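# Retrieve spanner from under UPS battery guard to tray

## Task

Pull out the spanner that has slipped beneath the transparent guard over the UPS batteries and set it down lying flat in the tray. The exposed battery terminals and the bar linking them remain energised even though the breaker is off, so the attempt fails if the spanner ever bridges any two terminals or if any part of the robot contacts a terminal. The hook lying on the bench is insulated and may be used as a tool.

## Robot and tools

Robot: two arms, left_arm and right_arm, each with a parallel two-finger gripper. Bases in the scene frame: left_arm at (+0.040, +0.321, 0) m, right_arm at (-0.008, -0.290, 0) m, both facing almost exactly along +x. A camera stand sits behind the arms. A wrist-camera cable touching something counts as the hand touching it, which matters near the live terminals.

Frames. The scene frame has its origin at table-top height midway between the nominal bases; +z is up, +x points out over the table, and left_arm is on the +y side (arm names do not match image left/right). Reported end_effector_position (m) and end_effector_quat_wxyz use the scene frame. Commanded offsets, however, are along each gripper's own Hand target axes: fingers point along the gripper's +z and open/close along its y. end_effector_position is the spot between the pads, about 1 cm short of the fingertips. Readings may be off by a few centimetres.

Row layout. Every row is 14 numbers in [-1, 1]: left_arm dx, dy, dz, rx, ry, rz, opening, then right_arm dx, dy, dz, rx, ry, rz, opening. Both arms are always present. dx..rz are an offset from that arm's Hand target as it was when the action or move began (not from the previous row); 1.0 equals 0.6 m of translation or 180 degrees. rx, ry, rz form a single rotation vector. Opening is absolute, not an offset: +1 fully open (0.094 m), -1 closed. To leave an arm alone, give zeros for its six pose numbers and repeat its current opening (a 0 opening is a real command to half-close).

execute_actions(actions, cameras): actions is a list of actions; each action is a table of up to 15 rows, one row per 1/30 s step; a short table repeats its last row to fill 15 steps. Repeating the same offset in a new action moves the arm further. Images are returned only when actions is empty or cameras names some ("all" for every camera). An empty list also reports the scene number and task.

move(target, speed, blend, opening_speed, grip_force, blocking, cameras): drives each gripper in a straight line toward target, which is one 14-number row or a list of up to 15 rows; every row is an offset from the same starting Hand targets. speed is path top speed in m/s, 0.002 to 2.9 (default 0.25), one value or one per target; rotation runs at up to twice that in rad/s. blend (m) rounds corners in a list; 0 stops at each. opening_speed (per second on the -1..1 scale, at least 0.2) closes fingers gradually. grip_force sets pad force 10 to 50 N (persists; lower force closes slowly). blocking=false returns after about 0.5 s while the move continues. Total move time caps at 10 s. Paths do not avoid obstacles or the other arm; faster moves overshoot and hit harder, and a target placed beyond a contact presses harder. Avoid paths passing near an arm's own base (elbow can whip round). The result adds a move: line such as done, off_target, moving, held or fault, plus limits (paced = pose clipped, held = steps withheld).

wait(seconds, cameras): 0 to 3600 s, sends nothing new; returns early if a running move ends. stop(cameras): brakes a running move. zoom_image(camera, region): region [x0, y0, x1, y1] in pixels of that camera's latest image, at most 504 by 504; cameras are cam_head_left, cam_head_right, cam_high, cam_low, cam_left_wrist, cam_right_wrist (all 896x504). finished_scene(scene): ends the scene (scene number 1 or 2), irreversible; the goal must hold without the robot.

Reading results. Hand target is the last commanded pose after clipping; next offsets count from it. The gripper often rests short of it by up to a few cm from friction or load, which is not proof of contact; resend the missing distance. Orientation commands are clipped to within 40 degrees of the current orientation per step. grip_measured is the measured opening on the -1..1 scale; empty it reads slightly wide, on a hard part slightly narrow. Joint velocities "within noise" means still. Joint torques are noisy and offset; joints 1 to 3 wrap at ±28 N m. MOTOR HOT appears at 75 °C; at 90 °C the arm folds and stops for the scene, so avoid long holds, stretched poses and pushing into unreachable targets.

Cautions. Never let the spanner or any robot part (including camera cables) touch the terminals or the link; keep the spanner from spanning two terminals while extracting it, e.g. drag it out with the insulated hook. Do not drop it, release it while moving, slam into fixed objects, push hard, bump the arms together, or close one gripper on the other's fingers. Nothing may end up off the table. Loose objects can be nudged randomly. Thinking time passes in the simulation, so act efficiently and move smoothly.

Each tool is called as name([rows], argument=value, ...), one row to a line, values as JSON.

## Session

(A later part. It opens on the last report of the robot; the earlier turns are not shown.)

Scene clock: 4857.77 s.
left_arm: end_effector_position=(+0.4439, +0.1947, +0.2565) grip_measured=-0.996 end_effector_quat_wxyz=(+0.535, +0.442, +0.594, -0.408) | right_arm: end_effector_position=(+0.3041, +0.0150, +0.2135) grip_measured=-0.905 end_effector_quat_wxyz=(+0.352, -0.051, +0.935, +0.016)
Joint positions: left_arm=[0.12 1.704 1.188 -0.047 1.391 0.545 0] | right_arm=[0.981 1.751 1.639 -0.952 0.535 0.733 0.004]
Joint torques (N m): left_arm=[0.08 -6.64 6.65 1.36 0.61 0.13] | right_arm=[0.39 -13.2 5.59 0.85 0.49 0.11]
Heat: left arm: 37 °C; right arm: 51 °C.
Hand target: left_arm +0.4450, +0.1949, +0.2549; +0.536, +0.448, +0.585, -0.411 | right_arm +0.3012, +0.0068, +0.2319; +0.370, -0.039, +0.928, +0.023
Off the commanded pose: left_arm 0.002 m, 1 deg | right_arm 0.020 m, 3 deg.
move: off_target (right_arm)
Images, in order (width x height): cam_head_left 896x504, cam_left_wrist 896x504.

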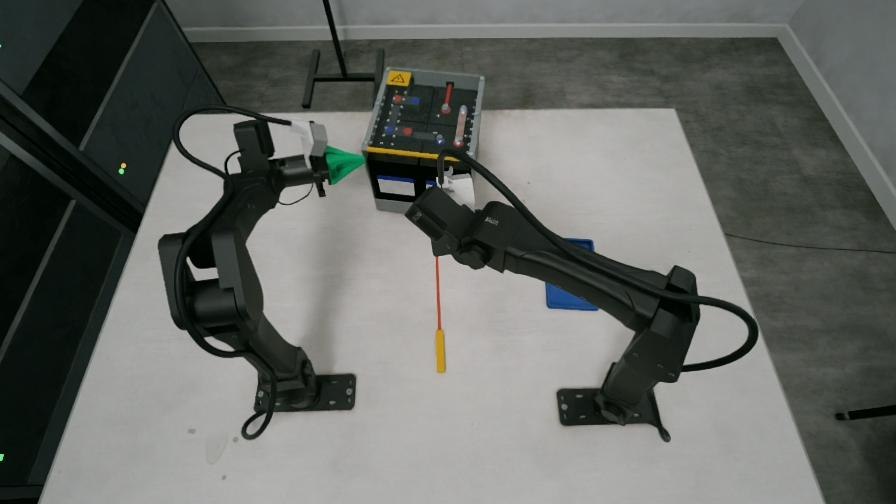

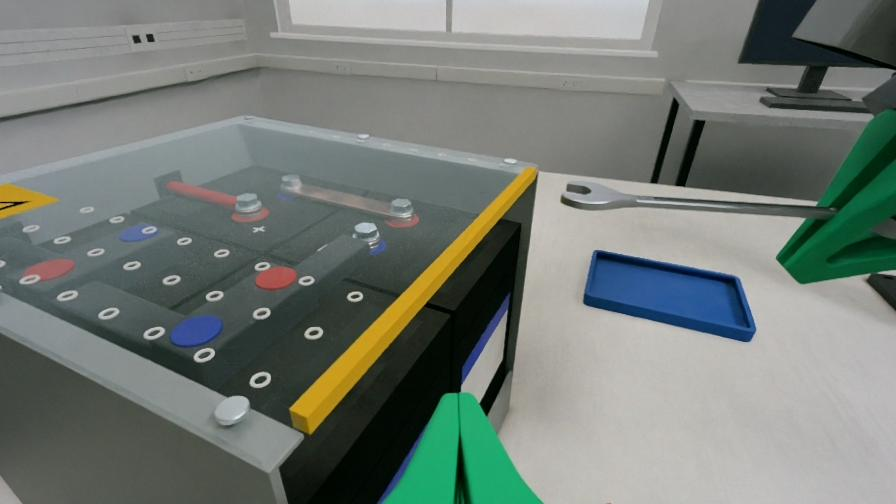

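move([
  [0,0,0,0,0,0,-1, 0.0663,0.0082,-0.0628,0,0,0,-1],
  [0,0,0,0,0,0,-1, 0.2032,-0.4220,0.0450,0.02295,-0.0005,0.0242,-1],
], speed=0.2, blend=[0.03, 0], cameras=["cam_head_left","cam_high","cam_left_wrist","cam_right_wrist"])

Scene clock: 4955.23 s.
left_arm: end_effector_position=(+0.4439, +0.1947, +0.2565) grip_measured=-0.996 end_effector_quat_wxyz=(+0.535, +0.442, +0.594, -0.408) | right_arm: end_effector_position=(+0.2496, -0.2498, +0.1188) grip_measured=-0.905 end_effector_quat_wxyz=(+0.352, +0.009, +0.936, +0.000)
Joint positions: left_arm=[0.12 1.704 1.188 -0.047 1.391 0.545 0] | right_arm=[0.279 0.861 0.58 -0.592 0.19 0.23 0.004]
Joint torques (N m): left_arm=[0.08 -6.64 6.65 1.36 0.61 0.13] | right_arm=[-0.68 -2.52 6.12 1.53 0.03 -0.07]
Heat: left arm: 37 °C; right arm: 45 °C.
Hand target: left_arm +0.4450, +0.1949, +0.2549; +0.536, +0.448, +0.585, -0.411 | right_arm +0.2540, -0.2503, +0.1250; +0.370, +0.009, +0.929, +0.003
Off the commanded pose: left_arm 0.002 m, 1 deg | right_arm 0.008 m, 2 deg.
move: done; blend cut to 0.0276 m at target 1

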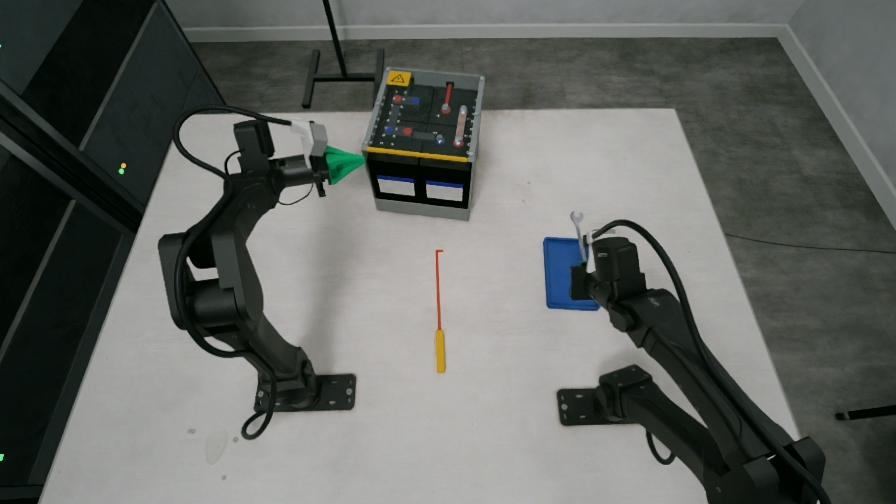

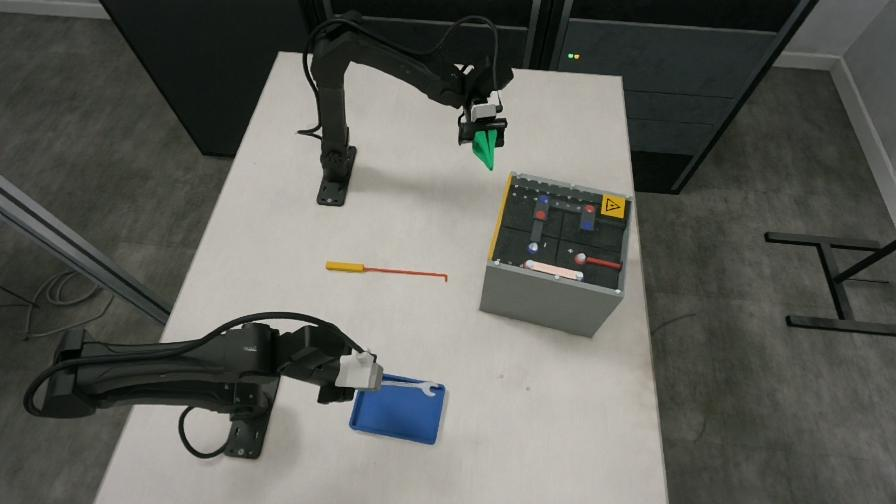

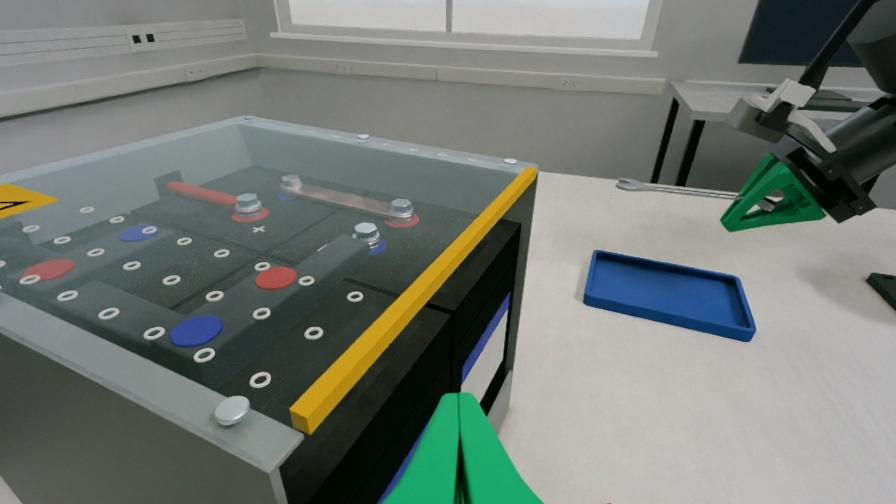

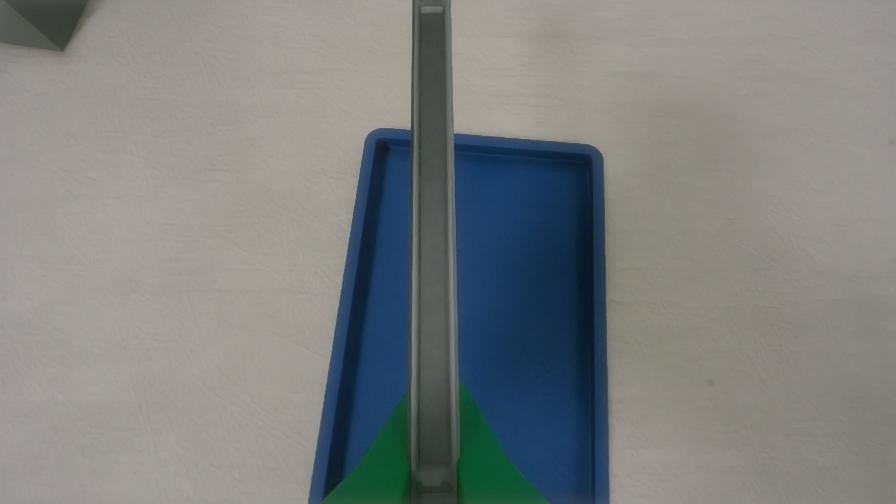

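zoom_image(camera="cam_head_left", region=[520, 190, 660, 330])

zoom_image(camera="cam_left_wrist", region=[560, 130, 896, 350])

Scaled by 3.600 from the camera's image (finer frame: 1280x720).

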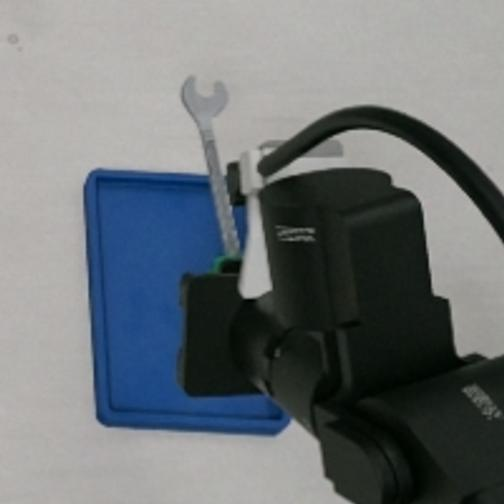

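Scaled by 1.500 from the camera's image (finer frame: 1280x720).

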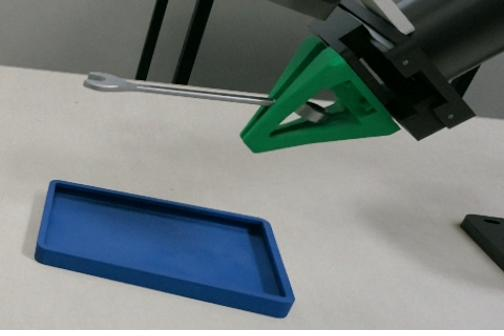

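zoom_image(camera="cam_left_wrist", region=[710, 140, 840, 240])

Scaled by 3.877 from the camera's image (finer frame: 1280x720).

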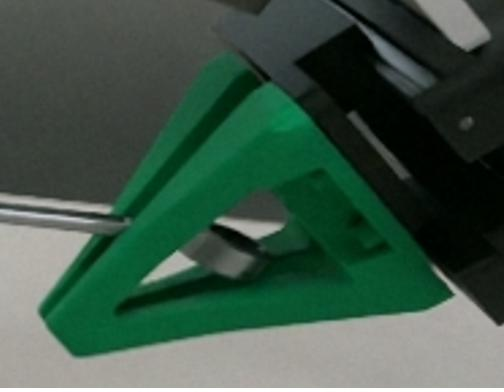

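move(target=[0,0,0,0,0,0,-1, 0.0799,-0.0076,0.0712,0.0150,0.0397,0.0171,-1], speed=0.1, cameras=["cam_head_left","cam_left_wrist","cam_right_wrist"])

Scene clock: 5247.70 s.
left_arm: end_effector_position=(+0.4439, +0.1947, +0.2565) grip_measured=-0.996 end_effector_quat_wxyz=(+0.535, +0.442, +0.594, -0.408) | right_arm: end_effector_position=(+0.2434, -0.2516, +0.0601) grip_measured=-0.905 end_effector_quat_wxyz=(+0.301, +0.033, +0.953, -0.005)
Joint positions: left_arm=[0.12 1.704 1.188 -0.047 1.391 0.545 0] | right_arm=[0.279 0.985 0.454 -0.454 0.189 0.293 0.004]
Joint torques (N m): left_arm=[0.08 -6.63 6.67 1.35 0.6 0.14] | right_arm=[-0.42 -0.76 6.11 1.37 0.19 0.12]
Heat: left arm: 37 °C; right arm: 40 °C.
Hand target: left_arm +0.4450, +0.1949, +0.2549; +0.536, +0.448, +0.585, -0.411 | right_arm +0.2486, -0.2539, +0.0611; +0.311, +0.043, +0.949, -0.008
Off the commanded pose: left_arm 0.002 m, 1 deg | right_arm 0.006 m, 2 deg.
move: done

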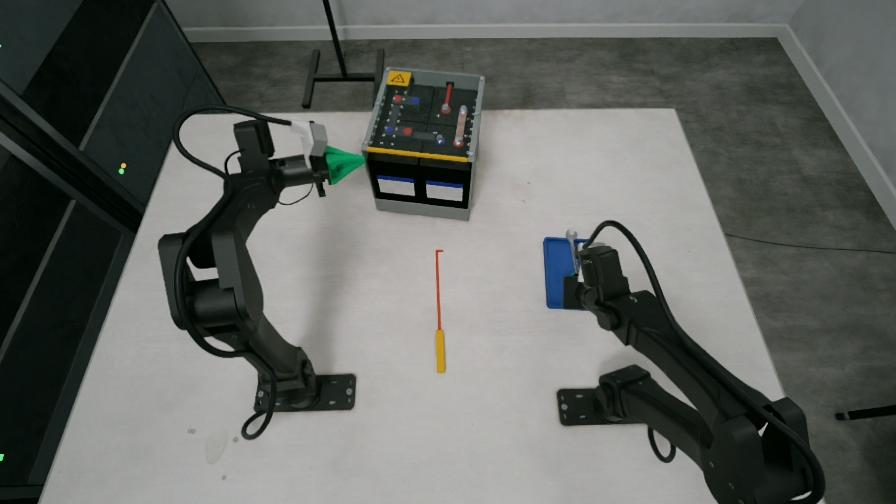

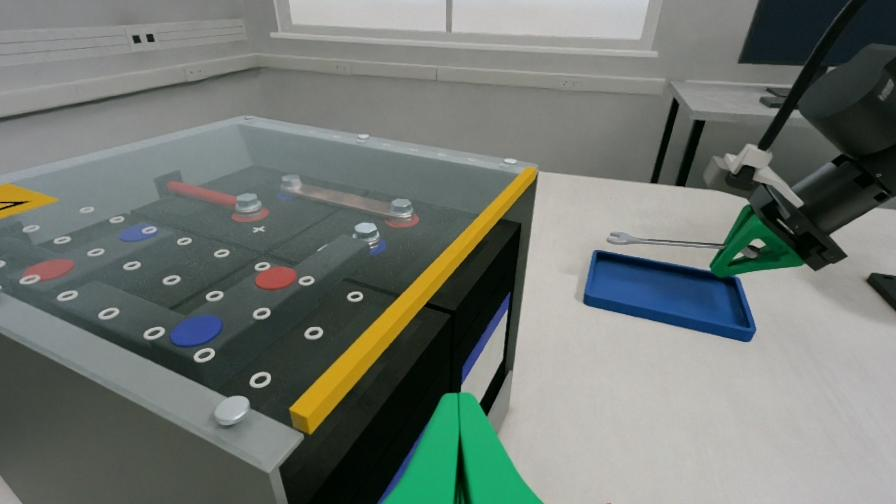

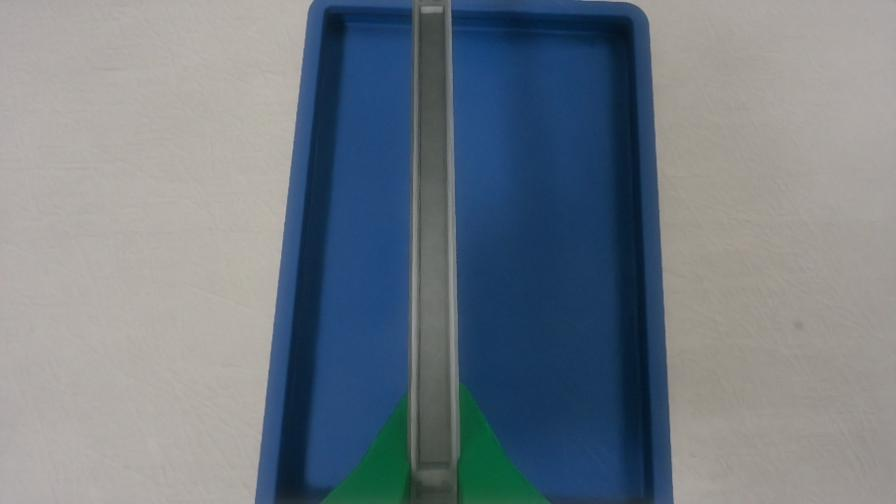

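zoom_image(camera="cam_left_wrist", region=[570, 190, 850, 350])

zoom_image(camera="cam_head_left", region=[530, 210, 640, 325])

Scaled by 1.800 from the camera's image (finer frame: 1280x720).

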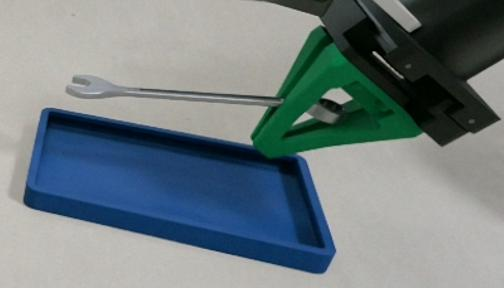

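Scaled by 4.383 from the camera's image (finer frame: 1280x720).

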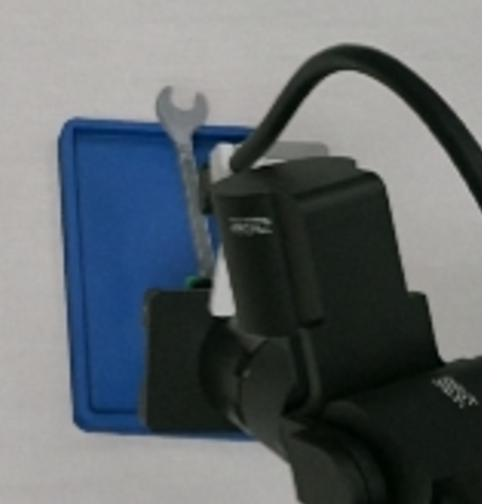

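move(target=[0,0,0,0,0,0,-1, 0.0313,-0.0096,0.0285,0.0039,-0.0001,0.0054,-1], speed=0.08, cameras=["cam_head_left","cam_left_wrist","cam_right_wrist"])

zoom_image(camera="cam_left_wrist", region=[570, 190, 850, 350])

zoom_image(camera="cam_head_left", region=[530, 210, 640, 325])

Scene clock: 5332.53 s.
left_arm: end_effector_position=(+0.4439, +0.1947, +0.2565) grip_measured=-0.996 end_effector_quat_wxyz=(+0.535, +0.442, +0.594, -0.408) | right_arm: end_effector_position=(+0.2381, -0.2560, +0.0355) grip_measured=-0.905 end_effector_quat_wxyz=(+0.302, +0.042, +0.952, -0.008)
Joint positions: left_arm=[0.12 1.704 1.188 -0.047 1.391 0.545 0] | right_arm=[0.272 1.004 0.357 -0.339 0.196 0.304 0.004]
Joint torques (N m): left_arm=[0.09 -6.63 6.67 1.36 0.61 0.14] | right_arm=[-0.7 -0.59 5.74 1.38 0.2 0.11]
Heat: left arm: 37 °C; right arm: 40 °C.
Hand target: left_arm +0.4450, +0.1949, +0.2549; +0.536, +0.448, +0.585, -0.411 | right_arm +0.2431, -0.2589, +0.0362; +0.311, +0.053, +0.949, -0.011
Off the commanded pose: left_arm 0.002 m, 1 deg | right_arm 0.006 m, 2 deg.
move: done

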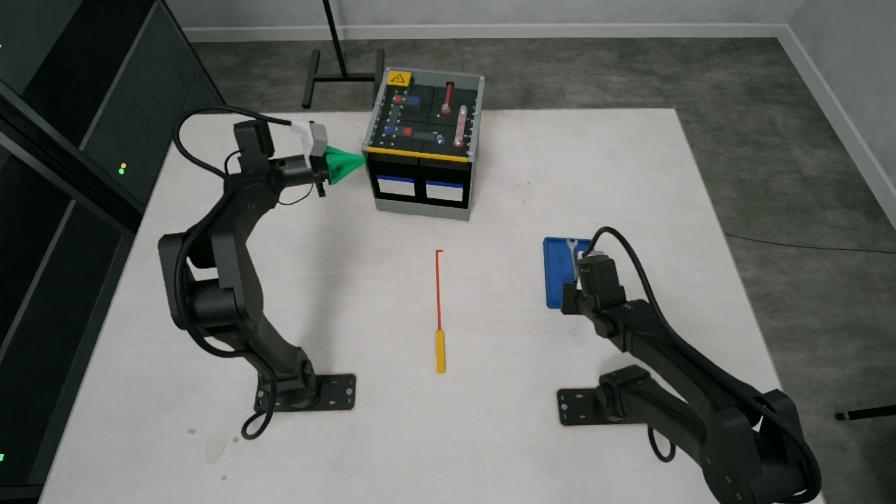

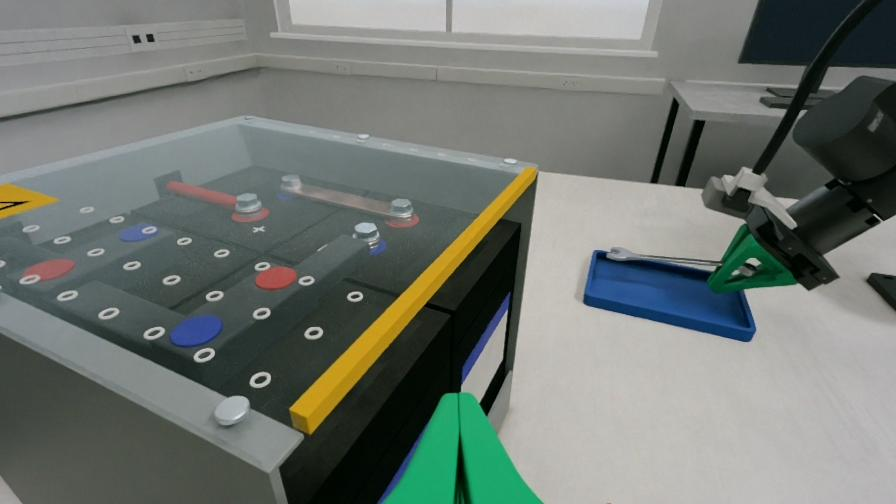

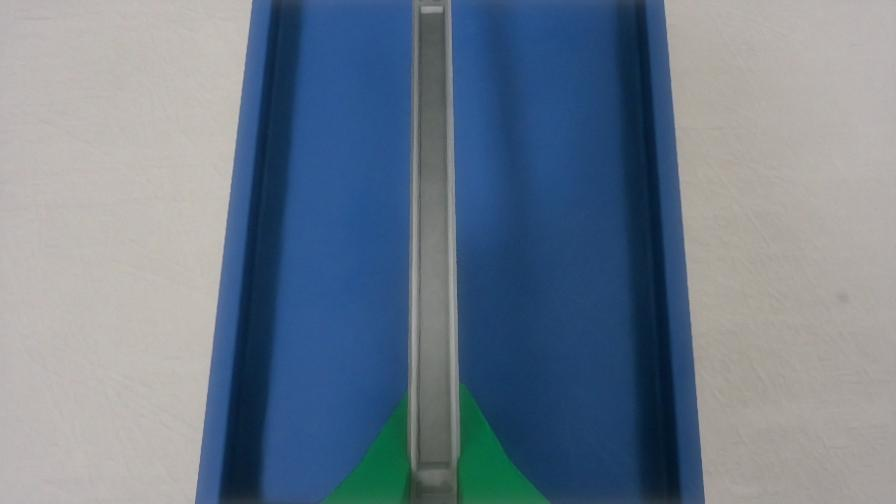

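Scaled by 1.800 from the camera's image (finer frame: 1280x720).

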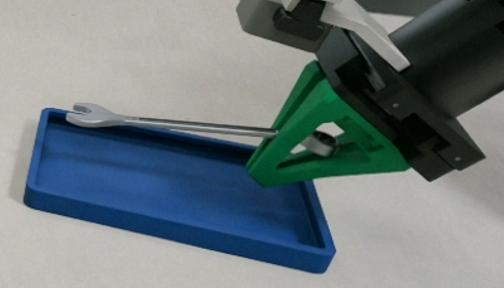

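Scaled by 4.383 from the camera's image (finer frame: 1280x720).

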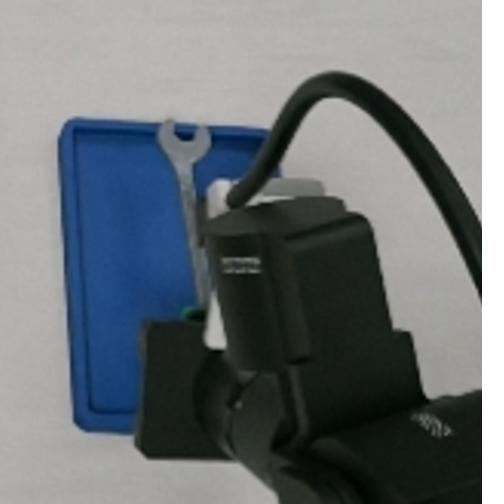

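move(target=[0,0,0,0,0,0,-1, 0.0097,-0.0019,0.0135,0.0005,0.0056,-0.0003,-1], speed=0.04, cameras=["cam_left_wrist"])

zoom_image(camera="cam_left_wrist", region=[570, 190, 850, 350])

Scene clock: 5364.73 s.
left_arm: end_effector_position=(+0.4439, +0.1947, +0.2565) grip_measured=-0.996 end_effector_quat_wxyz=(+0.535, +0.442, +0.594, -0.408) | right_arm: end_effector_position=(+0.2386, -0.2587, +0.0256) grip_measured=-0.905 end_effector_quat_wxyz=(+0.294, +0.047, +0.955, -0.012)
Joint positions: left_arm=[0.12 1.704 1.188 -0.047 1.391 0.545 0] | right_arm=[0.261 1.049 0.342 -0.297 0.196 0.304 0.004]
Joint torques (N m): left_arm=[0.09 -6.64 6.67 1.36 0.61 0.13] | right_arm=[-0.59 -0.96 5.48 1.39 0.09 0.02]
Heat: left arm: 37 °C; right arm: 39 °C.
Hand target: left_arm +0.4450, +0.1949, +0.2549; +0.536, +0.448, +0.585, -0.411 | right_arm +0.2430, -0.2600, +0.0261; +0.303, +0.053, +0.952, -0.012
Off the commanded pose: left_arm 0.002 m, 1 deg | right_arm 0.005 m, 1 deg.
move: done

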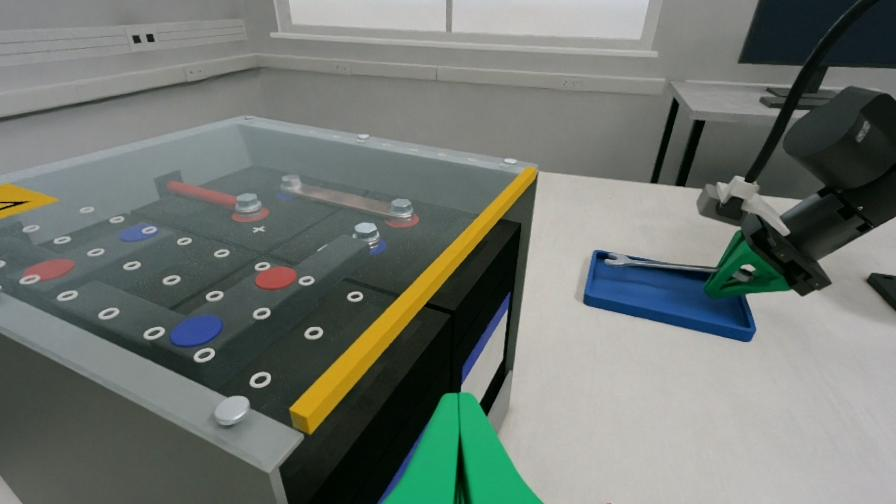

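Scaled by 1.800 from the camera's image (finer frame: 1280x720).

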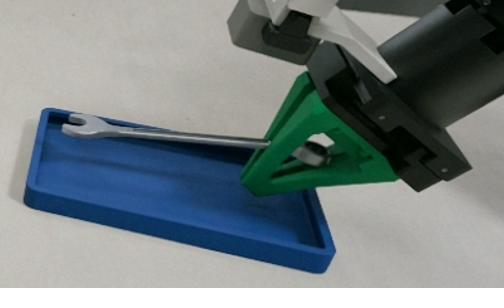

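move(target=[0,0,0,0,0,0,-1, 0.0057,0.0015,0.0062,0,0,0,-1], speed=0.04)

move(target=[0,0,0,0,0,0,-1, 0.0045,0,0.0055,0,0,0,-1], speed=0.04, cameras=["cam_left_wrist", "cam_head_left"])

zoom_image(camera="cam_left_wrist", region=[570, 190, 850, 350])

Scene clock: 5379.30 s.
left_arm: end_effector_position=(+0.4439, +0.1947, +0.2565) grip_measured=-0.996 end_effector_quat_wxyz=(+0.535, +0.442, +0.594, -0.408) | right_arm: end_effector_position=(+0.2380, -0.2589, +0.0202) grip_measured=-0.905 end_effector_quat_wxyz=(+0.293, +0.047, +0.955, -0.013)
Joint positions: left_arm=[0.12 1.704 1.188 -0.047 1.391 0.545 0] | right_arm=[0.261 1.065 0.326 -0.267 0.196 0.304 0.004]
Joint torques (N m): left_arm=[0.09 -6.61 6.67 1.36 0.6 0.14] | right_arm=[0.02 -0.99 5.23 1.35 0.16 0.13]
Heat: left arm: 37 °C; right arm: 39 °C.
Hand target: left_arm +0.4450, +0.1949, +0.2549; +0.536, +0.448, +0.585, -0.411 | right_arm +0.2425, -0.2590, +0.0211; +0.303, +0.053, +0.952, -0.012
Off the commanded pose: left_arm 0.002 m, 1 deg | right_arm 0.005 m, 1 deg.
move: done

Scene clock: 5380.07 s.
left_arm: end_effector_position=(+0.4439, +0.1947, +0.2565) grip_measured=-0.996 end_effector_quat_wxyz=(+0.535, +0.442, +0.594, -0.408) | right_arm: end_effector_position=(+0.2379, -0.2589, +0.0160) grip_measured=-0.905 end_effector_quat_wxyz=(+0.293, +0.047, +0.955, -0.013)
Joint positions: left_arm=[0.12 1.704 1.188 -0.047 1.391 0.545 0] | right_arm=[0.261 1.079 0.313 -0.241 0.196 0.304 0.004]
Joint torques (N m): left_arm=[0.08 -6.64 6.65 1.35 0.61 0.14] | right_arm=[0.05 -1.06 5.29 1.4 0.16 0.12]
Heat: left arm: 37 °C; right arm: 39 °C.
Hand target: left_arm +0.4450, +0.1949, +0.2549; +0.536, +0.448, +0.585, -0.411 | right_arm +0.2422, -0.2589, +0.0169; +0.303, +0.053, +0.952, -0.012
Off the commanded pose: left_arm 0.002 m, 1 deg | right_arm 0.004 m, 1 deg.
move: done
Images, in order (width x height): cam_head_left 896x504, cam_left_wrist 896x504.

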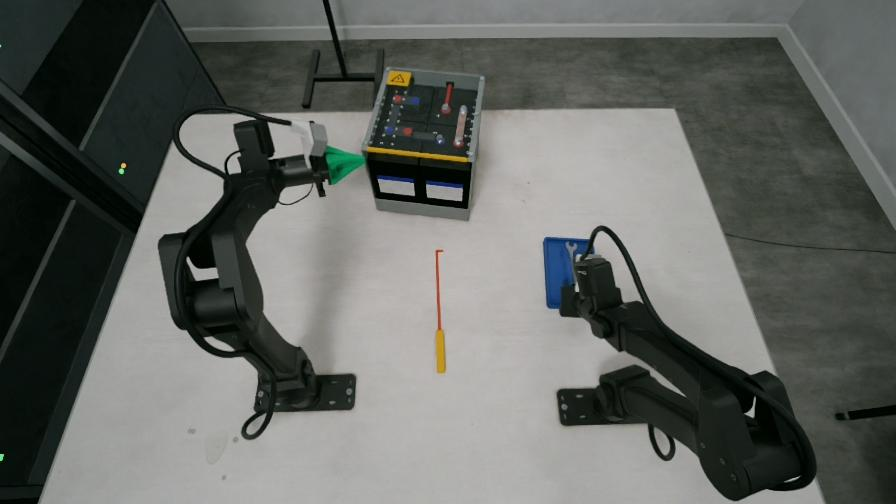

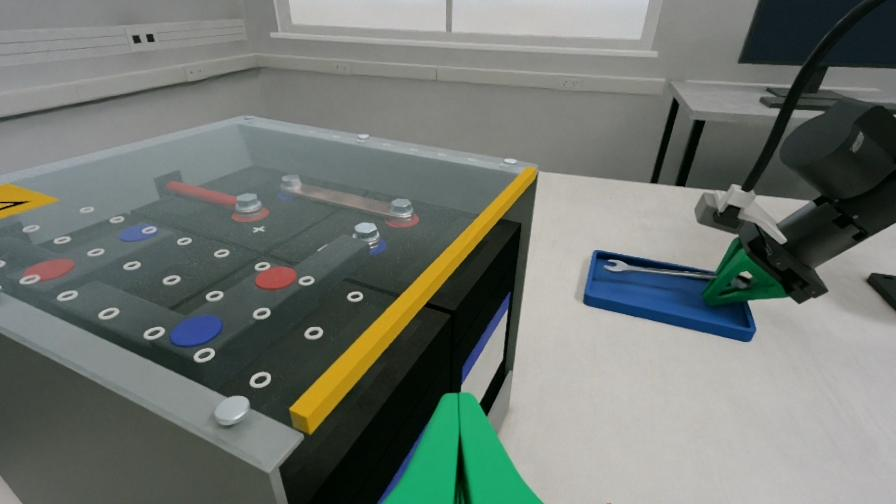

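Scaled by 1.800 from the camera's image (finer frame: 1280x720).

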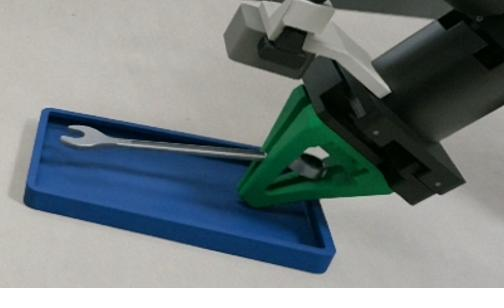

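move(target=[0,0,0,0,0,0,-1, 0.0032,0,0.0042,0,0,0,-1], speed=0.03)

move(target=[0,0,0,0,0,0,-1, 0.0032,0,0.0042,0,0,0,-1], speed=0.03, cameras=["cam_left_wrist", "cam_right_wrist"])

zoom_image(camera="cam_left_wrist", region=[580, 230, 760, 340])

Scene clock: 5389.33 s.
left_arm: end_effector_position=(+0.4439, +0.1947, +0.2565) grip_measured=-0.996 end_effector_quat_wxyz=(+0.535, +0.442, +0.594, -0.408) | right_arm: end_effector_position=(+0.2401, -0.2583, +0.0149) grip_measured=-0.905 end_effector_quat_wxyz=(+0.296, +0.047, +0.954, -0.011)
Joint positions: left_arm=[0.12 1.704 1.188 -0.047 1.391 0.545 0] | right_arm=[0.261 1.09 0.308 -0.216 0.196 0.304 0.004]
Joint torques (N m): left_arm=[0.08 -6.63 6.65 1.36 0.6 0.14] | right_arm=[0.08 -0.88 4.96 1.38 0.15 0.11]
Heat: left arm: 37 °C; right arm: 39 °C.
Hand target: left_arm +0.4450, +0.1949, +0.2549; +0.536, +0.448, +0.585, -0.411 | right_arm +0.2421, -0.2588, +0.0137; +0.303, +0.053, +0.952, -0.012
Off the commanded pose: left_arm 0.002 m, 1 deg | right_arm 0.002 m, 1 deg.
move: done

Scene clock: 5390.00 s.
left_arm: end_effector_position=(+0.4439, +0.1947, +0.2565) grip_measured=-0.996 end_effector_quat_wxyz=(+0.535, +0.442, +0.594, -0.408) | right_arm: end_effector_position=(+0.2430, -0.2575, +0.0145) grip_measured=-0.905 end_effector_quat_wxyz=(+0.303, +0.048, +0.952, -0.009)
Joint positions: left_arm=[0.12 1.704 1.188 -0.047 1.391 0.545 0] | right_arm=[0.261 1.099 0.3 -0.184 0.196 0.304 0.004]
Joint torques (N m): left_arm=[0.09 -6.63 6.67 1.35 0.61 0.14] | right_arm=[0.17 -0.95 4.81 1.28 0.15 0.17]
Heat: left arm: 37 °C; right arm: 39 °C.
Hand target: left_arm +0.4450, +0.1949, +0.2549; +0.536, +0.448, +0.585, -0.411 | right_arm +0.2420, -0.2588, +0.0105; +0.303, +0.053, +0.952, -0.012
Off the commanded pose: left_arm 0.002 m, 1 deg | right_arm 0.004 m, 1 deg.
move: done

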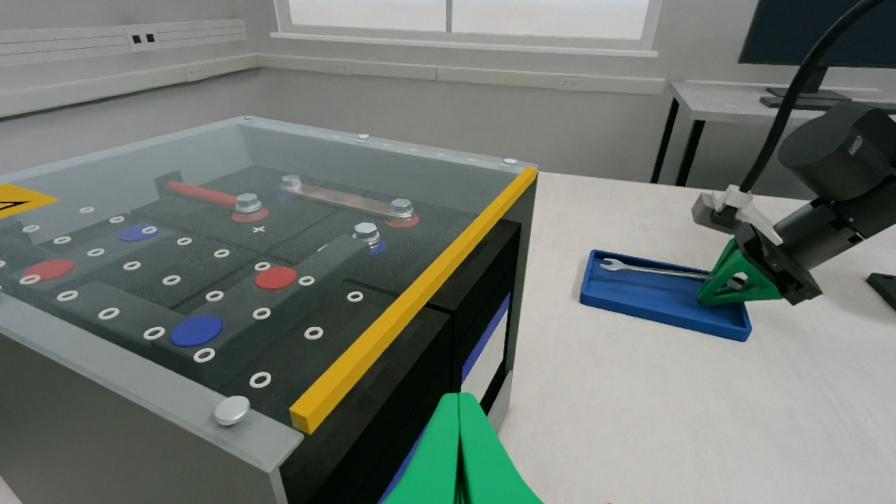

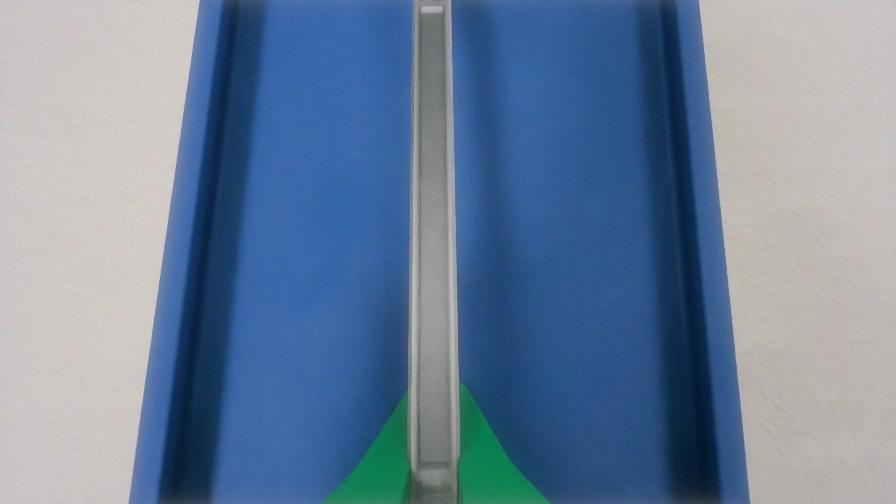

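Scaled by 2.800 from the camera's image (finer frame: 1280x720).

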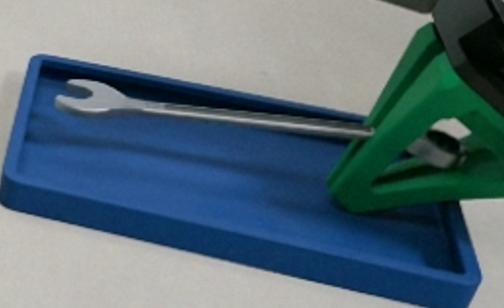

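move(target=[0,0,0,0,0,0,-1, -0.0035,0,-0.0050,0.001,0.0111,-0.0006,-1], speed=0.04)

move(target=[0,0,0,0,0,0,-1, 0,0,0,0,0,0,-0.3], opening_speed=0.2, cameras=["cam_left_wrist", "cam_right_wrist", "cam_head_left"])

zoom_image(camera="cam_left_wrist", region=[580, 230, 760, 340])

Scene clock: 5414.27 s.
left_arm: end_effector_position=(+0.4439, +0.1947, +0.2565) grip_measured=-0.996 end_effector_quat_wxyz=(+0.535, +0.442, +0.594, -0.408) | right_arm: end_effector_position=(+0.2428, -0.2576, +0.0143) grip_measured=-0.905 end_effector_quat_wxyz=(+0.297, +0.047, +0.954, -0.011)
Joint positions: left_arm=[0.12 1.704 1.188 -0.047 1.391 0.545 0] | right_arm=[0.261 1.109 0.313 -0.201 0.196 0.304 0.004]
Joint torques (N m): left_arm=[0.09 -6.63 6.67 1.36 0.61 0.13] | right_arm=[-0.53 -0.98 7.23 0.75 0.02 0.07]
Heat: left arm: 37 °C; right arm: 38 °C.
Hand target: left_arm +0.4450, +0.1949, +0.2549; +0.536, +0.448, +0.585, -0.411 | right_arm +0.2420, -0.2589, +0.0142; +0.286, +0.052, +0.957, -0.013
Off the commanded pose: left_arm 0.002 m, 1 deg | right_arm 0.001 m, 1 deg.
move: done

Scene clock: 5418.00 s.
left_arm: end_effector_position=(+0.4439, +0.1947, +0.2565) grip_measured=-0.996 end_effector_quat_wxyz=(+0.535, +0.442, +0.594, -0.408) | right_arm: end_effector_position=(+0.2425, -0.2577, +0.0142) grip_measured=-0.302 end_effector_quat_wxyz=(+0.296, +0.047, +0.954, -0.012)
Joint positions: left_arm=[0.12 1.704 1.188 -0.047 1.391 0.545 0] | right_arm=[0.261 1.109 0.313 -0.202 0.196 0.304 0.033]
Joint torques (N m): left_arm=[0.08 -6.63 6.67 1.35 0.61 0.14] | right_arm=[-0.58 -0.76 7.19 0.77 0.05 0.09]
Heat: left arm: 37 °C; right arm: 39 °C.
Hand target: left_arm +0.4450, +0.1949, +0.2549; +0.536, +0.448, +0.585, -0.411 | right_arm +0.2420, -0.2588, +0.0142; +0.286, +0.053, +0.957, -0.013
Off the commanded pose: left_arm 0.002 m, 1 deg | right_arm 0.001 m, 1 deg.
move: done
Images, in order (width x height): cam_head_left 896x504, cam_left_wrist 896x504, cam_right_wrist 896x504.

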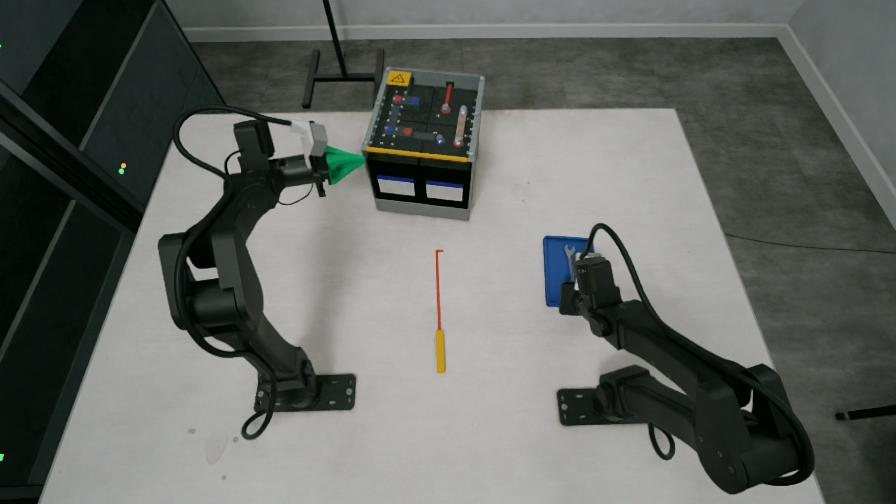

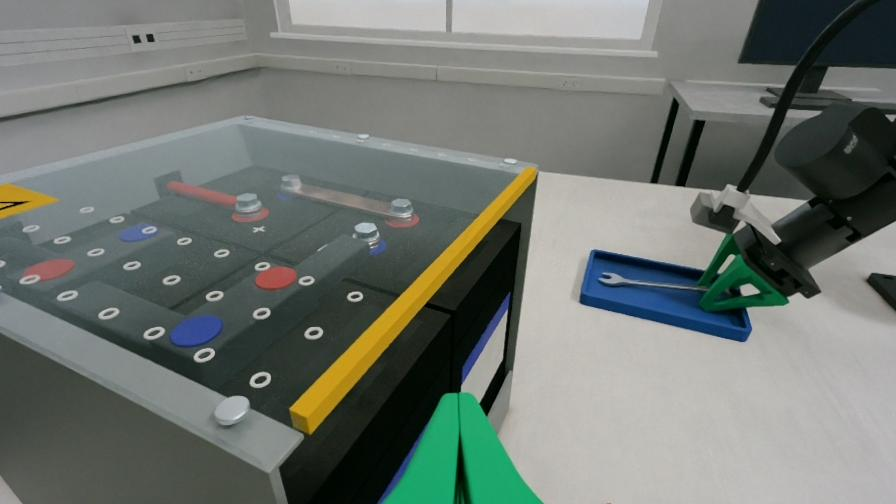

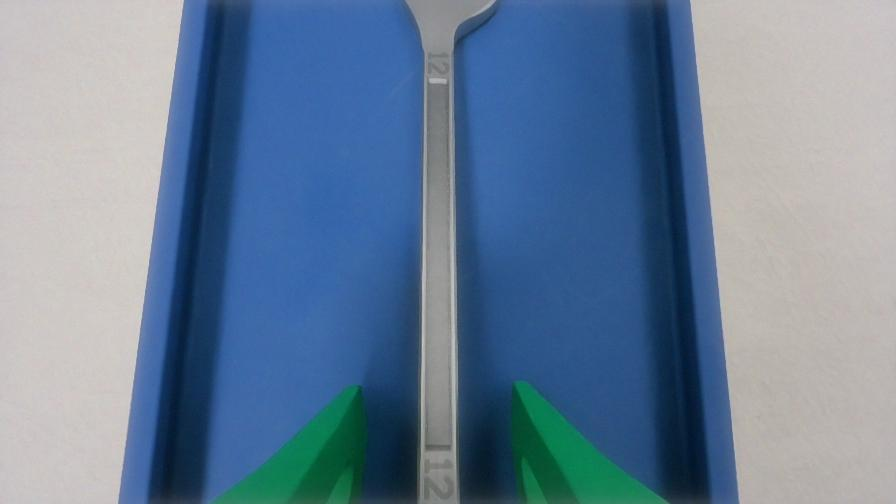

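Scaled by 2.800 from the camera's image (finer frame: 1280x720).

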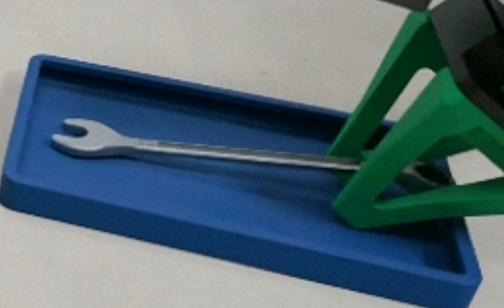

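move(target=[0,0,0,0,0,0,-1, -0.0593,-0.0011,-0.1207,0,0,0,-0.3], speed=0.1, cameras=["cam_left_wrist", "cam_right_wrist", "cam_head_left"])

zoom_image(camera="cam_left_wrist", region=[560, 220, 780, 350])

Scene clock: 5431.73 s.
left_arm: end_effector_position=(+0.4439, +0.1947, +0.2565) grip_measured=-0.996 end_effector_quat_wxyz=(+0.535, +0.442, +0.594, -0.408) | right_arm: end_effector_position=(+0.2273, -0.2610, +0.0807) grip_measured=-0.302 end_effector_quat_wxyz=(+0.269, +0.049, +0.962, -0.018)
Joint positions: left_arm=[0.12 1.704 1.188 -0.047 1.391 0.545 0] | right_arm=[0.263 0.938 0.557 -0.677 0.194 0.316 0.033]
Joint torques (N m): left_arm=[0.08 -6.64 6.65 1.36 0.61 0.13] | right_arm=[0.51 -2.77 8.39 0.85 0.14 0.1]
Heat: left arm: 37 °C; right arm: 40 °C.
Hand target: left_arm +0.4450, +0.1949, +0.2549; +0.536, +0.448, +0.585, -0.411 | right_arm +0.2320, -0.2589, +0.0943; +0.286, +0.053, +0.957, -0.013
Off the commanded pose: left_arm 0.002 m, 1 deg | right_arm 0.015 m, 2 deg.
move: off_target (right_arm)
Images, in order (width x height): cam_head_left 896x504, cam_left_wrist 896x504, cam_right_wrist 896x504.

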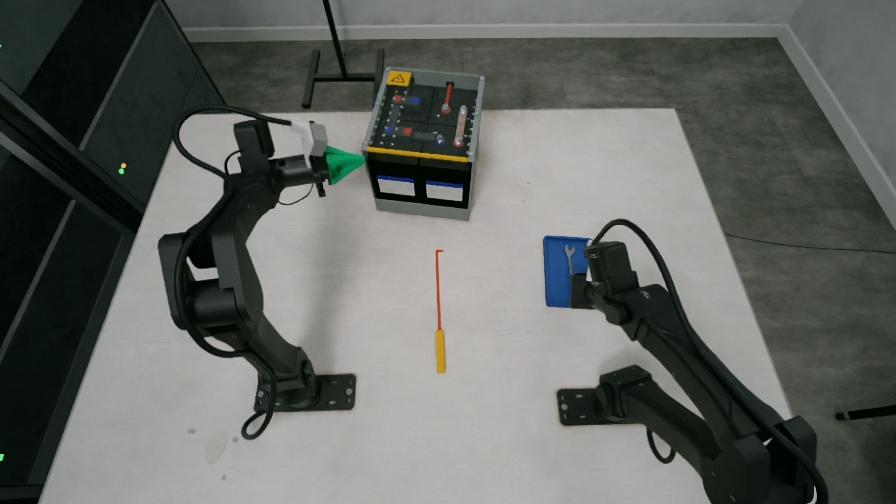

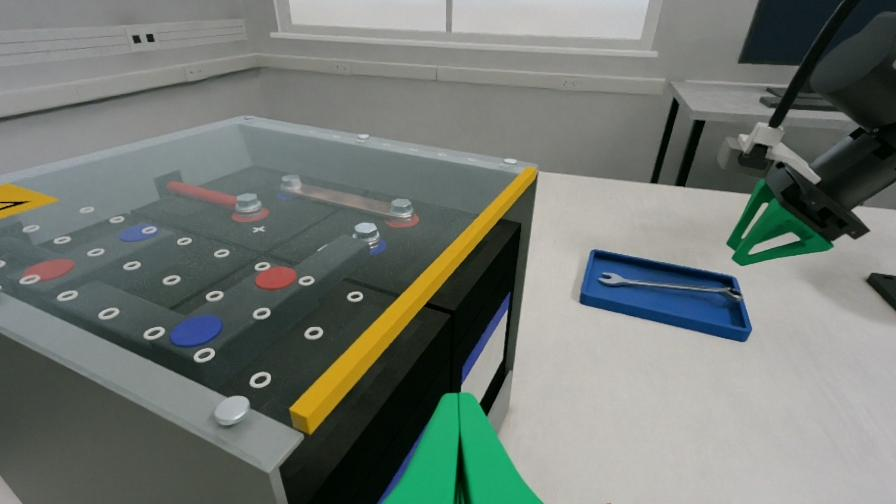

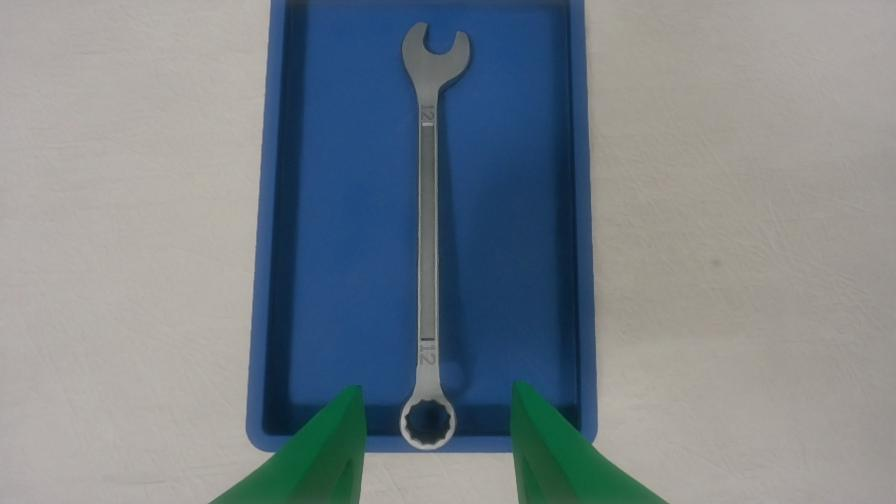

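Scaled by 2.291 from the camera's image (finer frame: 1280x720).

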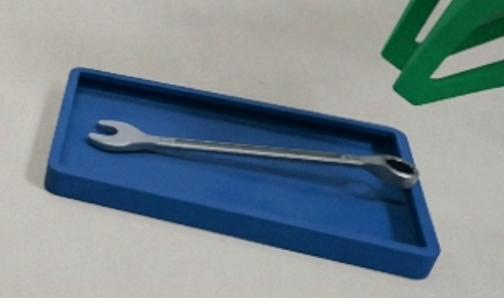

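move(target=[0,0,0,0,0,0,-1, -0.0233,0.0054,0.1057,0,0,0,-0.3], speed=0.1, cameras=["cam_right_wrist"])

Scene clock: 5530.50 s.
left_arm: end_effector_position=(+0.4439, +0.1947, +0.2565) grip_measured=-0.996 end_effector_quat_wxyz=(+0.535, +0.442, +0.594, -0.408) | right_arm: end_effector_position=(+0.2768, -0.2591, +0.0517) grip_measured=-0.302 end_effector_quat_wxyz=(+0.285, +0.053, +0.957, -0.012)
Joint positions: left_arm=[0.12 1.704 1.188 -0.047 1.391 0.545 0] | right_arm=[0.205 1.197 0.541 -0.358 0.164 0.271 0.033]
Joint torques (N m): left_arm=[0.09 -6.63 6.65 1.36 0.61 0.13] | right_arm=[-0.5 -2.09 5.39 1.25 0.03 -0.11]
Heat: left arm: 37 °C; right arm: 39 °C.
Hand target: left_arm +0.4450, +0.1949, +0.2549; +0.536, +0.448, +0.585, -0.411 | right_arm +0.2786, -0.2604, +0.0489; +0.286, +0.052, +0.957, -0.013
Off the commanded pose: left_arm 0.002 m, 1 deg | right_arm 0.004 m, 0 deg.
move: done

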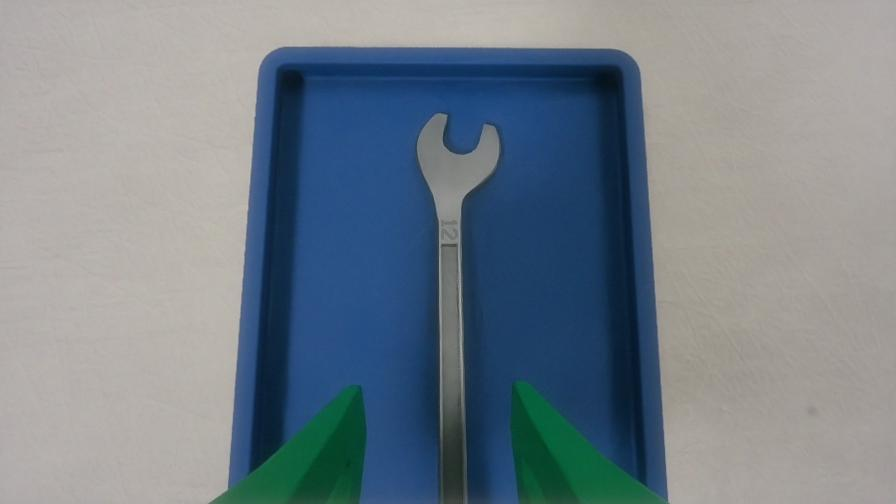

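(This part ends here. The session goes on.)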